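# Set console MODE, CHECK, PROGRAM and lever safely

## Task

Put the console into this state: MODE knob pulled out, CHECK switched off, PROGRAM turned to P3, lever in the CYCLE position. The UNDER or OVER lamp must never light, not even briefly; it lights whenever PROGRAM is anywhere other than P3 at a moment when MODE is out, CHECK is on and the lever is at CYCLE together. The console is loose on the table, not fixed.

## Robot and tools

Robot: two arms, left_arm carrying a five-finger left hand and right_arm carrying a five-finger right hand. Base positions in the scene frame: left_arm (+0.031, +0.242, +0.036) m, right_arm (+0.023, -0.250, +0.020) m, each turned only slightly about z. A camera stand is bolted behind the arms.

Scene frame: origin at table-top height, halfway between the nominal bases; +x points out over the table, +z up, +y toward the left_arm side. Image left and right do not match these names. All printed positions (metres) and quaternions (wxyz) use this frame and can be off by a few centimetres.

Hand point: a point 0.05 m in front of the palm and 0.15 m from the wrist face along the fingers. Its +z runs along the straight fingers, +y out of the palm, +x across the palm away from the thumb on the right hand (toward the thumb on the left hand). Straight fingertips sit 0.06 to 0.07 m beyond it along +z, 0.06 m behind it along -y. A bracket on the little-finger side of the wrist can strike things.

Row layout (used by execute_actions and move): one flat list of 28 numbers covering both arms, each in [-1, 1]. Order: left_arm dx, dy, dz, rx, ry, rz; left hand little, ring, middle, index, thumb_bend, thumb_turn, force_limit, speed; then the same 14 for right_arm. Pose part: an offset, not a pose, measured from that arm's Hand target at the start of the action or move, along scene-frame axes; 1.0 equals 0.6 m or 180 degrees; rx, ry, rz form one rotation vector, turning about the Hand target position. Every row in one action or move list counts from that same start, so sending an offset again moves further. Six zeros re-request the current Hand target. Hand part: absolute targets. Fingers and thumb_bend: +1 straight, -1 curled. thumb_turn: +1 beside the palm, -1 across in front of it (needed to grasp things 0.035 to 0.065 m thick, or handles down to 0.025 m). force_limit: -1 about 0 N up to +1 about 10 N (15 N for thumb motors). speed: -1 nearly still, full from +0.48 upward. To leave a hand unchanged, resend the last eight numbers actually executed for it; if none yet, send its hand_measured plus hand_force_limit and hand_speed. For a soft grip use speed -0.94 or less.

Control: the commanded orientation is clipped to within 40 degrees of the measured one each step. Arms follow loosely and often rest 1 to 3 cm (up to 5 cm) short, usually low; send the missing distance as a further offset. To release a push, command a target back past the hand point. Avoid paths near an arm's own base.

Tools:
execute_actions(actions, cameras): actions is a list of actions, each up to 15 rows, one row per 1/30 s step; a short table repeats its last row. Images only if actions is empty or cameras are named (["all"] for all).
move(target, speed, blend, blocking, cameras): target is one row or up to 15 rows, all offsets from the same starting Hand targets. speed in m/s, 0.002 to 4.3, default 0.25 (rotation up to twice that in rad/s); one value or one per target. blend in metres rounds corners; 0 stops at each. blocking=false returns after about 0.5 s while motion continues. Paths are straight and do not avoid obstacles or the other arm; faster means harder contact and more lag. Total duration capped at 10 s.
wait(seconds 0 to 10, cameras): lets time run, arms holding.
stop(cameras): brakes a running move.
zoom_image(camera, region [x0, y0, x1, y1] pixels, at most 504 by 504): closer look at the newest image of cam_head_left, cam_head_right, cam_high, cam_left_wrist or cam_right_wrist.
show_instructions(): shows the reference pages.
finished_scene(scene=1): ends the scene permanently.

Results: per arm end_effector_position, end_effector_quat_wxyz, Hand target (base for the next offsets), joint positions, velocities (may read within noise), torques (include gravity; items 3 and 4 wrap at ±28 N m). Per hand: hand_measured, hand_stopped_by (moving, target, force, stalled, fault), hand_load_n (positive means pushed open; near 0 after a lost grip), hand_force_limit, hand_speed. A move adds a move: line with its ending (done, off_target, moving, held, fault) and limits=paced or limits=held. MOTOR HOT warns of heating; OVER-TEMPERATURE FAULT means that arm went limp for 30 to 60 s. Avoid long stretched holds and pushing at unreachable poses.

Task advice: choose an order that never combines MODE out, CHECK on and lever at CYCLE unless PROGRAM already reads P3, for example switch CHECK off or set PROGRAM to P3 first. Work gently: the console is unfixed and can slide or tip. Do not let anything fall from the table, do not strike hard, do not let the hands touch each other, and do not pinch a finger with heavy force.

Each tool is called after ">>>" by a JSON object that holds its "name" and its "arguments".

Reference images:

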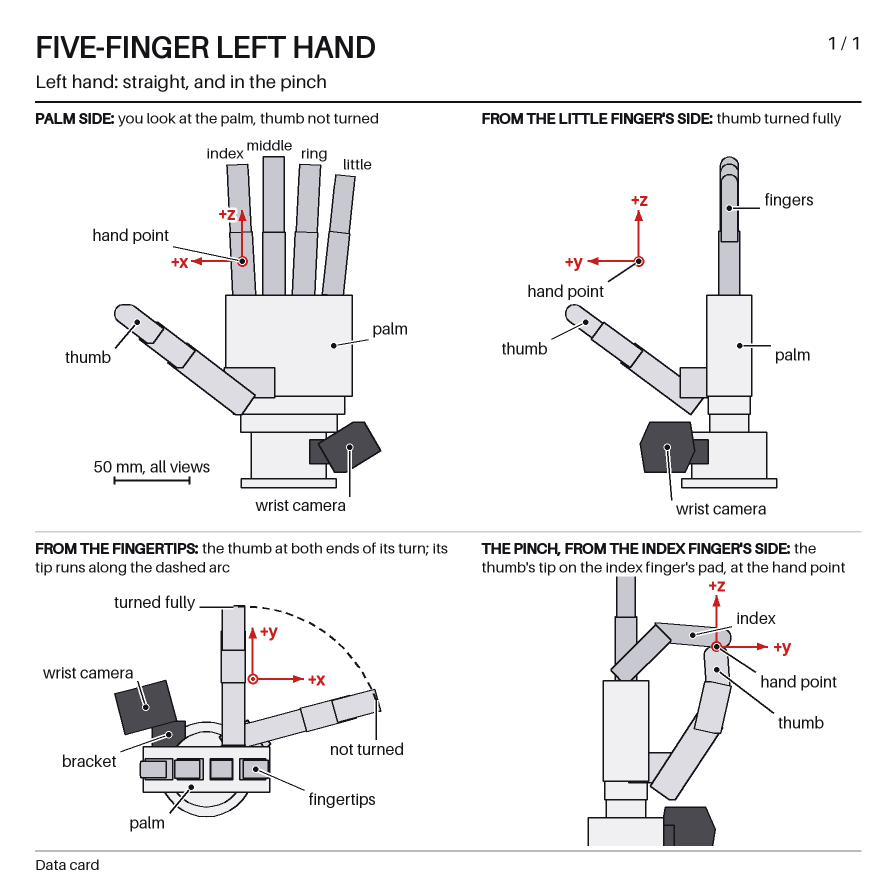

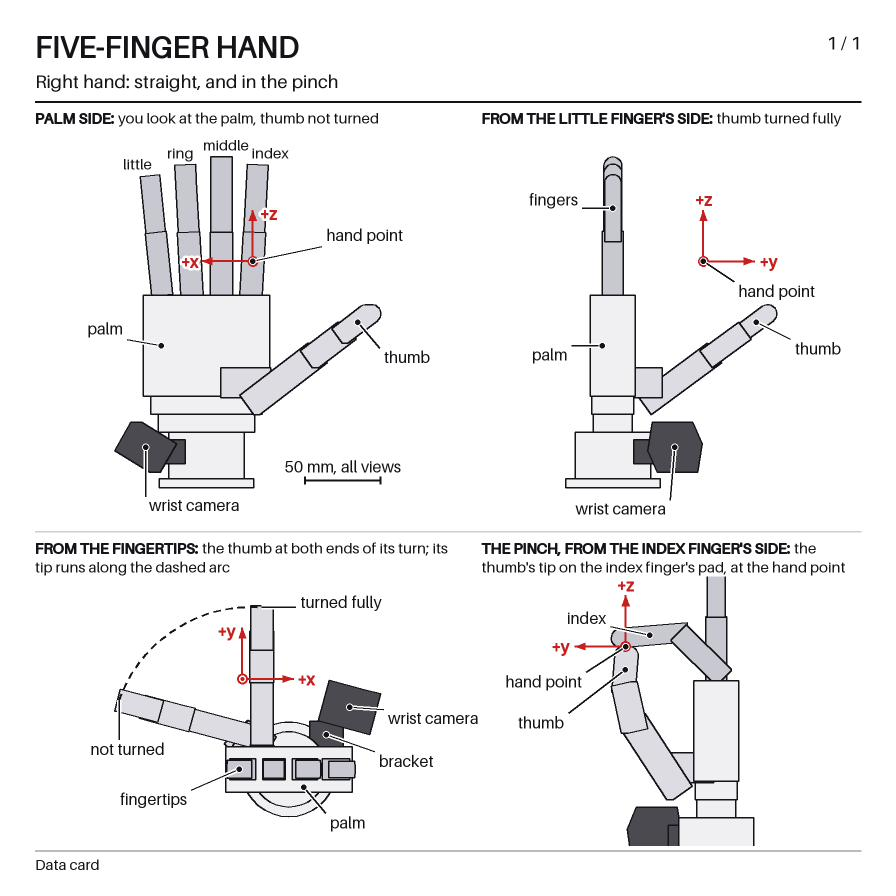

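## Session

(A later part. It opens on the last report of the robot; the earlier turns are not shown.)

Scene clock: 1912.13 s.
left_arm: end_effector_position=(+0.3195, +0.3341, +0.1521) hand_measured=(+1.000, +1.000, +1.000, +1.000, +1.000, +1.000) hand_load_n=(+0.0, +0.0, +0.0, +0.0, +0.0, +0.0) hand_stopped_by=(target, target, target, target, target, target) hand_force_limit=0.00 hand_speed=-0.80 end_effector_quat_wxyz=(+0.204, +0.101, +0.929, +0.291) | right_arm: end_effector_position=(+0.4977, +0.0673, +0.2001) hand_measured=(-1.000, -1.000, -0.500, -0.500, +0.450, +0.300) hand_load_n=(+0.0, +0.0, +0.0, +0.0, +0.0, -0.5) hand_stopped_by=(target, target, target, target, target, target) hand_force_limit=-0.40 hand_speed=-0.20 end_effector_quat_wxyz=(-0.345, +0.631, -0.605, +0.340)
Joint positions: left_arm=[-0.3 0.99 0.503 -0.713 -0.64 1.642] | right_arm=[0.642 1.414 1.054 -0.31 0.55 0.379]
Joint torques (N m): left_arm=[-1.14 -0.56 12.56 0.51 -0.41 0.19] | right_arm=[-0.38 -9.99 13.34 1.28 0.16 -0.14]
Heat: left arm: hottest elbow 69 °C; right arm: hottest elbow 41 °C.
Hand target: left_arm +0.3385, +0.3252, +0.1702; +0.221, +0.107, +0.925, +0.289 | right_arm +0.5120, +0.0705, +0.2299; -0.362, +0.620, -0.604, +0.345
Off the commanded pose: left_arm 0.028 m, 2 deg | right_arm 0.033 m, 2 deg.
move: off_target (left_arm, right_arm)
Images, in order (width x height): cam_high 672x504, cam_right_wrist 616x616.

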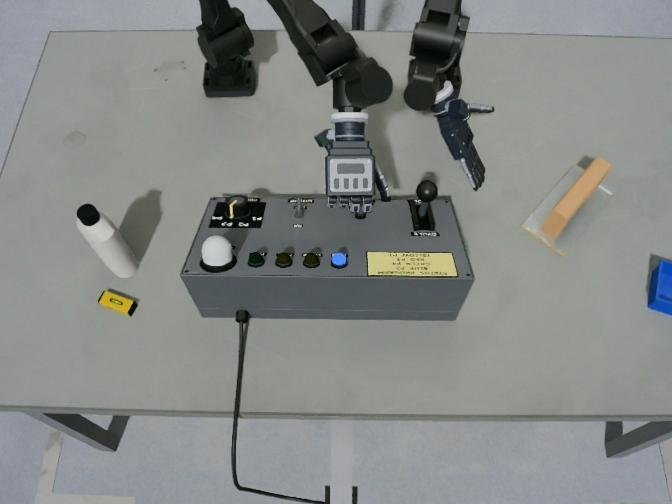

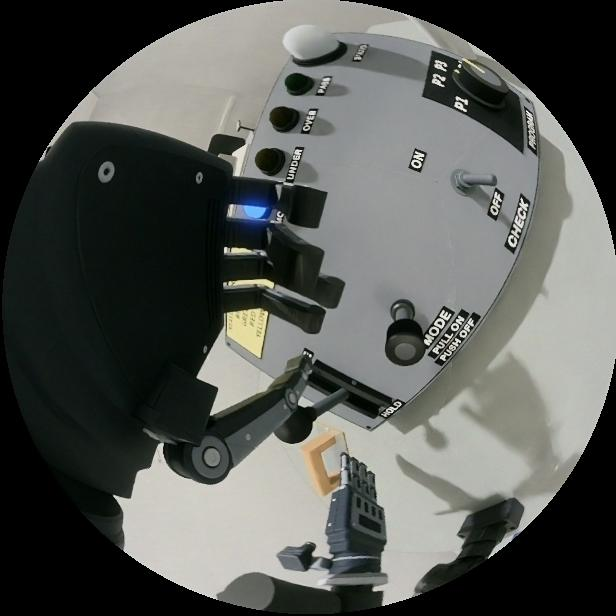

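>>> {"name": "move", "arguments": {"target": [[0,0,0,0,0,0,1,1,1,1,1,1,0,-0.8,-0.01,-0.004,0.08,0,0,0,-1,-1,-0.5,-0.5,0.45,0.3,-0.4,-0.2],[0,0,0,0,0,0,1,1,1,1,1,1,0,-0.8,-0.24,-0.1,0.1,0,0,0,-1,-1,-0.5,-0.5,0.45,0.3,-0.4,-0.2]], "speed": 0.14, "blend": [0.02,0], "cameras": ["all"]}}

>>> {"name": "zoom_image", "arguments": {"camera": "cam_high", "region": [180, 170, 340, 280]}}

>>> {"name": "zoom_image", "arguments": {"camera": "cam_high", "region": [320, 165, 480, 280]}}

>>> {"name": "zoom_image", "arguments": {"camera": "cam_head_left", "region": [290, 170, 470, 300]}}

>>> {"name": "zoom_image", "arguments": {"camera": "cam_head_right", "region": [290, 170, 470, 300]}}

Scene clock: 1945.70 s.
left_arm: end_effector_position=(+0.3195, +0.3341, +0.1521) hand_measured=(+1.000, +1.000, +1.000, +1.000, +1.000, +1.000) hand_load_n=(+0.5, +0.0, +0.0, +0.0, +0.0, +0.0) hand_stopped_by=(target, target, target, target, target, target) hand_force_limit=0.00 hand_speed=-0.80 end_effector_quat_wxyz=(+0.204, +0.101, +0.929, +0.291) | right_arm: end_effector_position=(+0.3724, +0.0089, +0.2875) hand_measured=(-1.000, -1.000, -0.500, -0.500, +0.450, +0.300) hand_load_n=(+0.0, +0.0, +0.5, +0.0, +0.0, +0.0) hand_stopped_by=(target, target, target, target, target, target) hand_force_limit=-0.40 hand_speed=-0.20 end_effector_quat_wxyz=(-0.360, +0.620, -0.604, +0.347)
Joint positions: left_arm=[-0.3 0.99 0.503 -0.713 -0.64 1.642] | right_arm=[0.762 0.986 0.932 -0.628 0.657 0.466]
Joint torques (N m): left_arm=[-1.14 -1.44 12.6 0.35 -0.4 0.2] | right_arm=[1.32 -4.84 10.07 1.24 0.45 0.05]
Heat: left arm: hottest elbow 69 °C; right arm: hottest elbow 45 °C.
Hand target: left_arm +0.3385, +0.3252, +0.1702; +0.221, +0.107, +0.925, +0.289 | right_arm +0.3679, +0.0105, +0.2899; -0.362, +0.620, -0.604, +0.345
Off the commanded pose: left_arm 0.028 m, 2 deg | right_arm 0.005 m, 0 deg.
move: off_target (left_arm)

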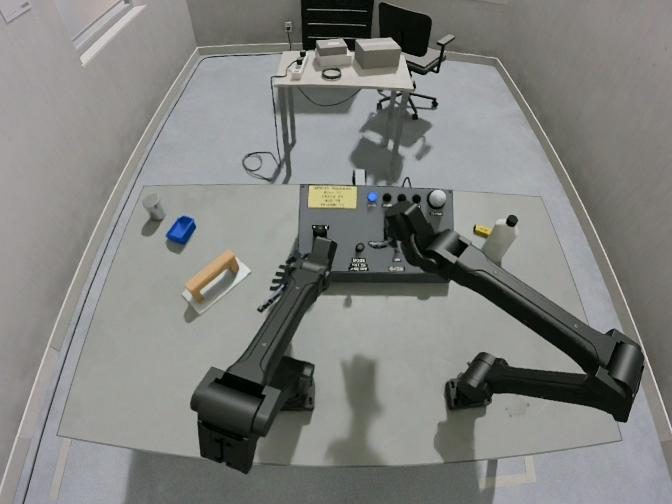

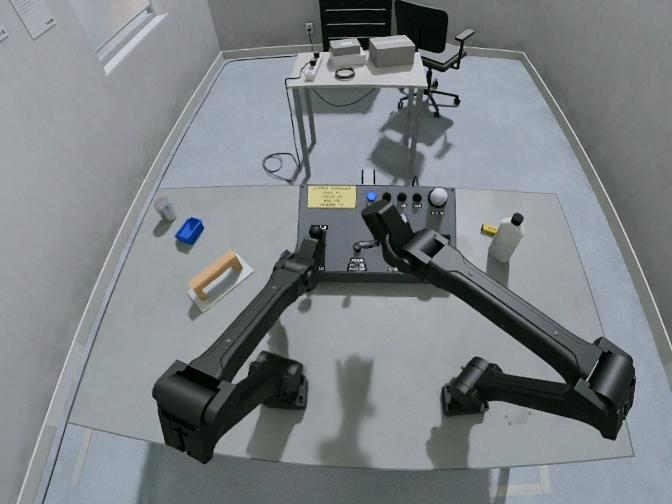

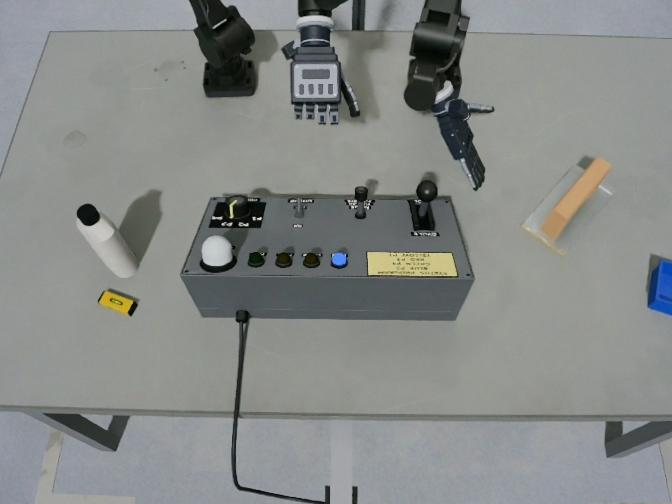

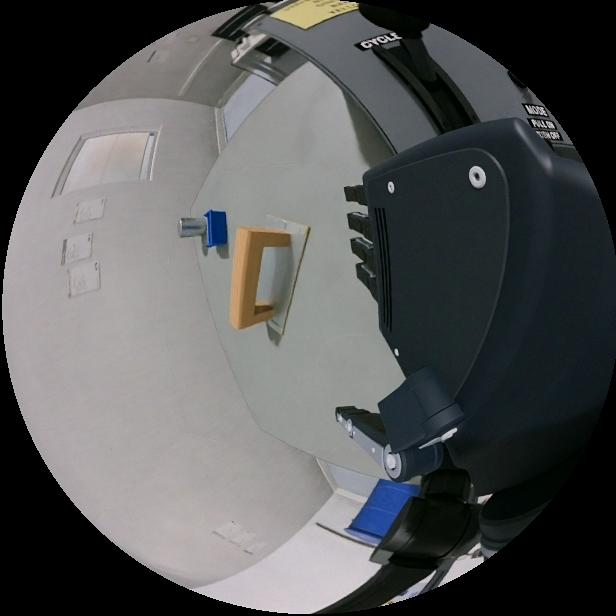

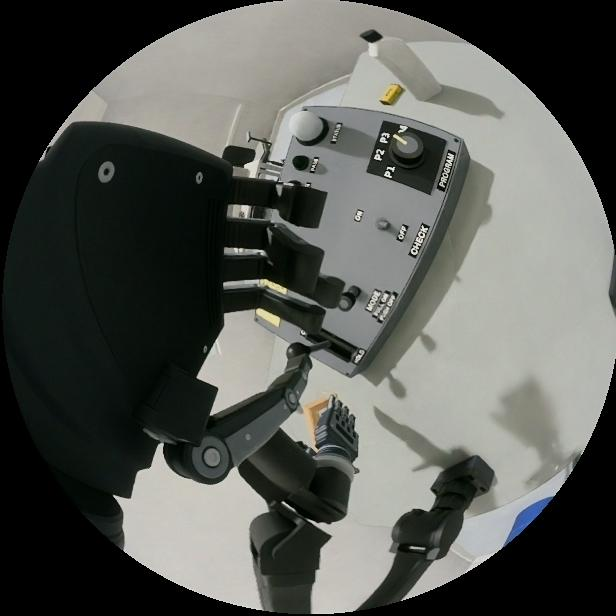

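Scaled by 3.150.

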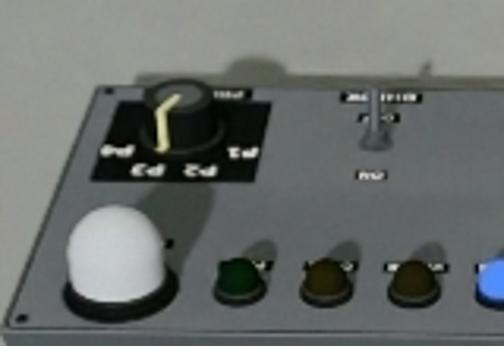

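Scaled by 3.150.

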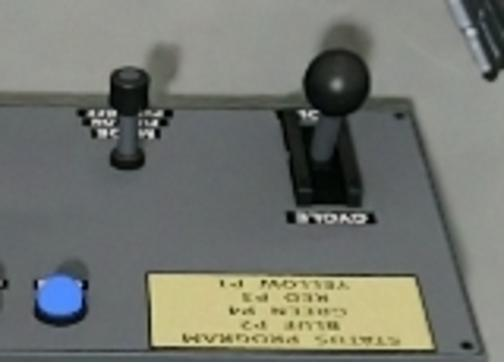

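Scaled by 2.800.

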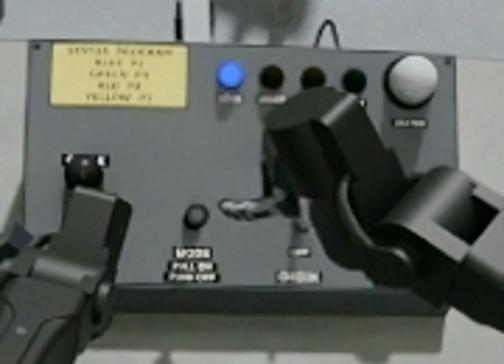

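Scaled by 2.800.

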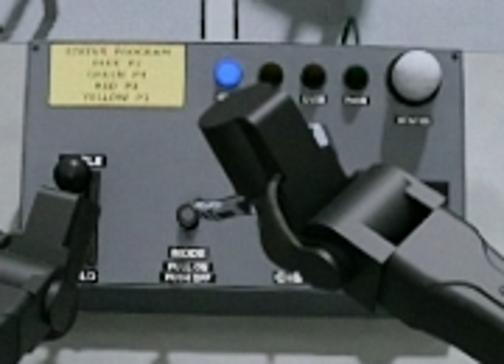

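>>> {"name": "zoom_image", "arguments": {"camera": "cam_right_wrist", "region": [360, 100, 480, 220]}}

>>> {"name": "zoom_image", "arguments": {"camera": "cam_right_wrist", "region": [340, 190, 440, 290]}}

Scaled by 4.200 from the camera's 616x616 image, which has a finer 880x880 frame.

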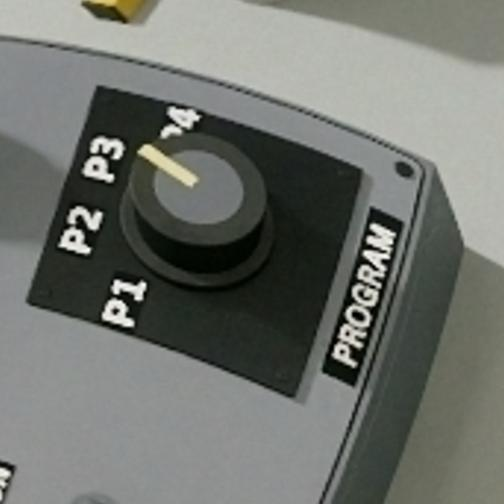

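Scaled by 5.040 from the camera's 616x616 image, which has a finer 880x880 frame.

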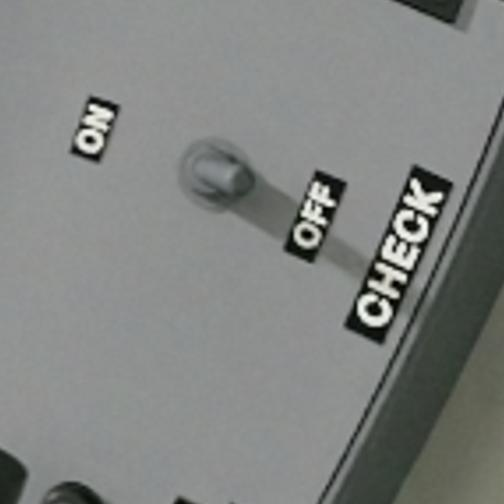

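>>> {"name": "finished_scene", "arguments": {}}

The scene is finished: the task was done.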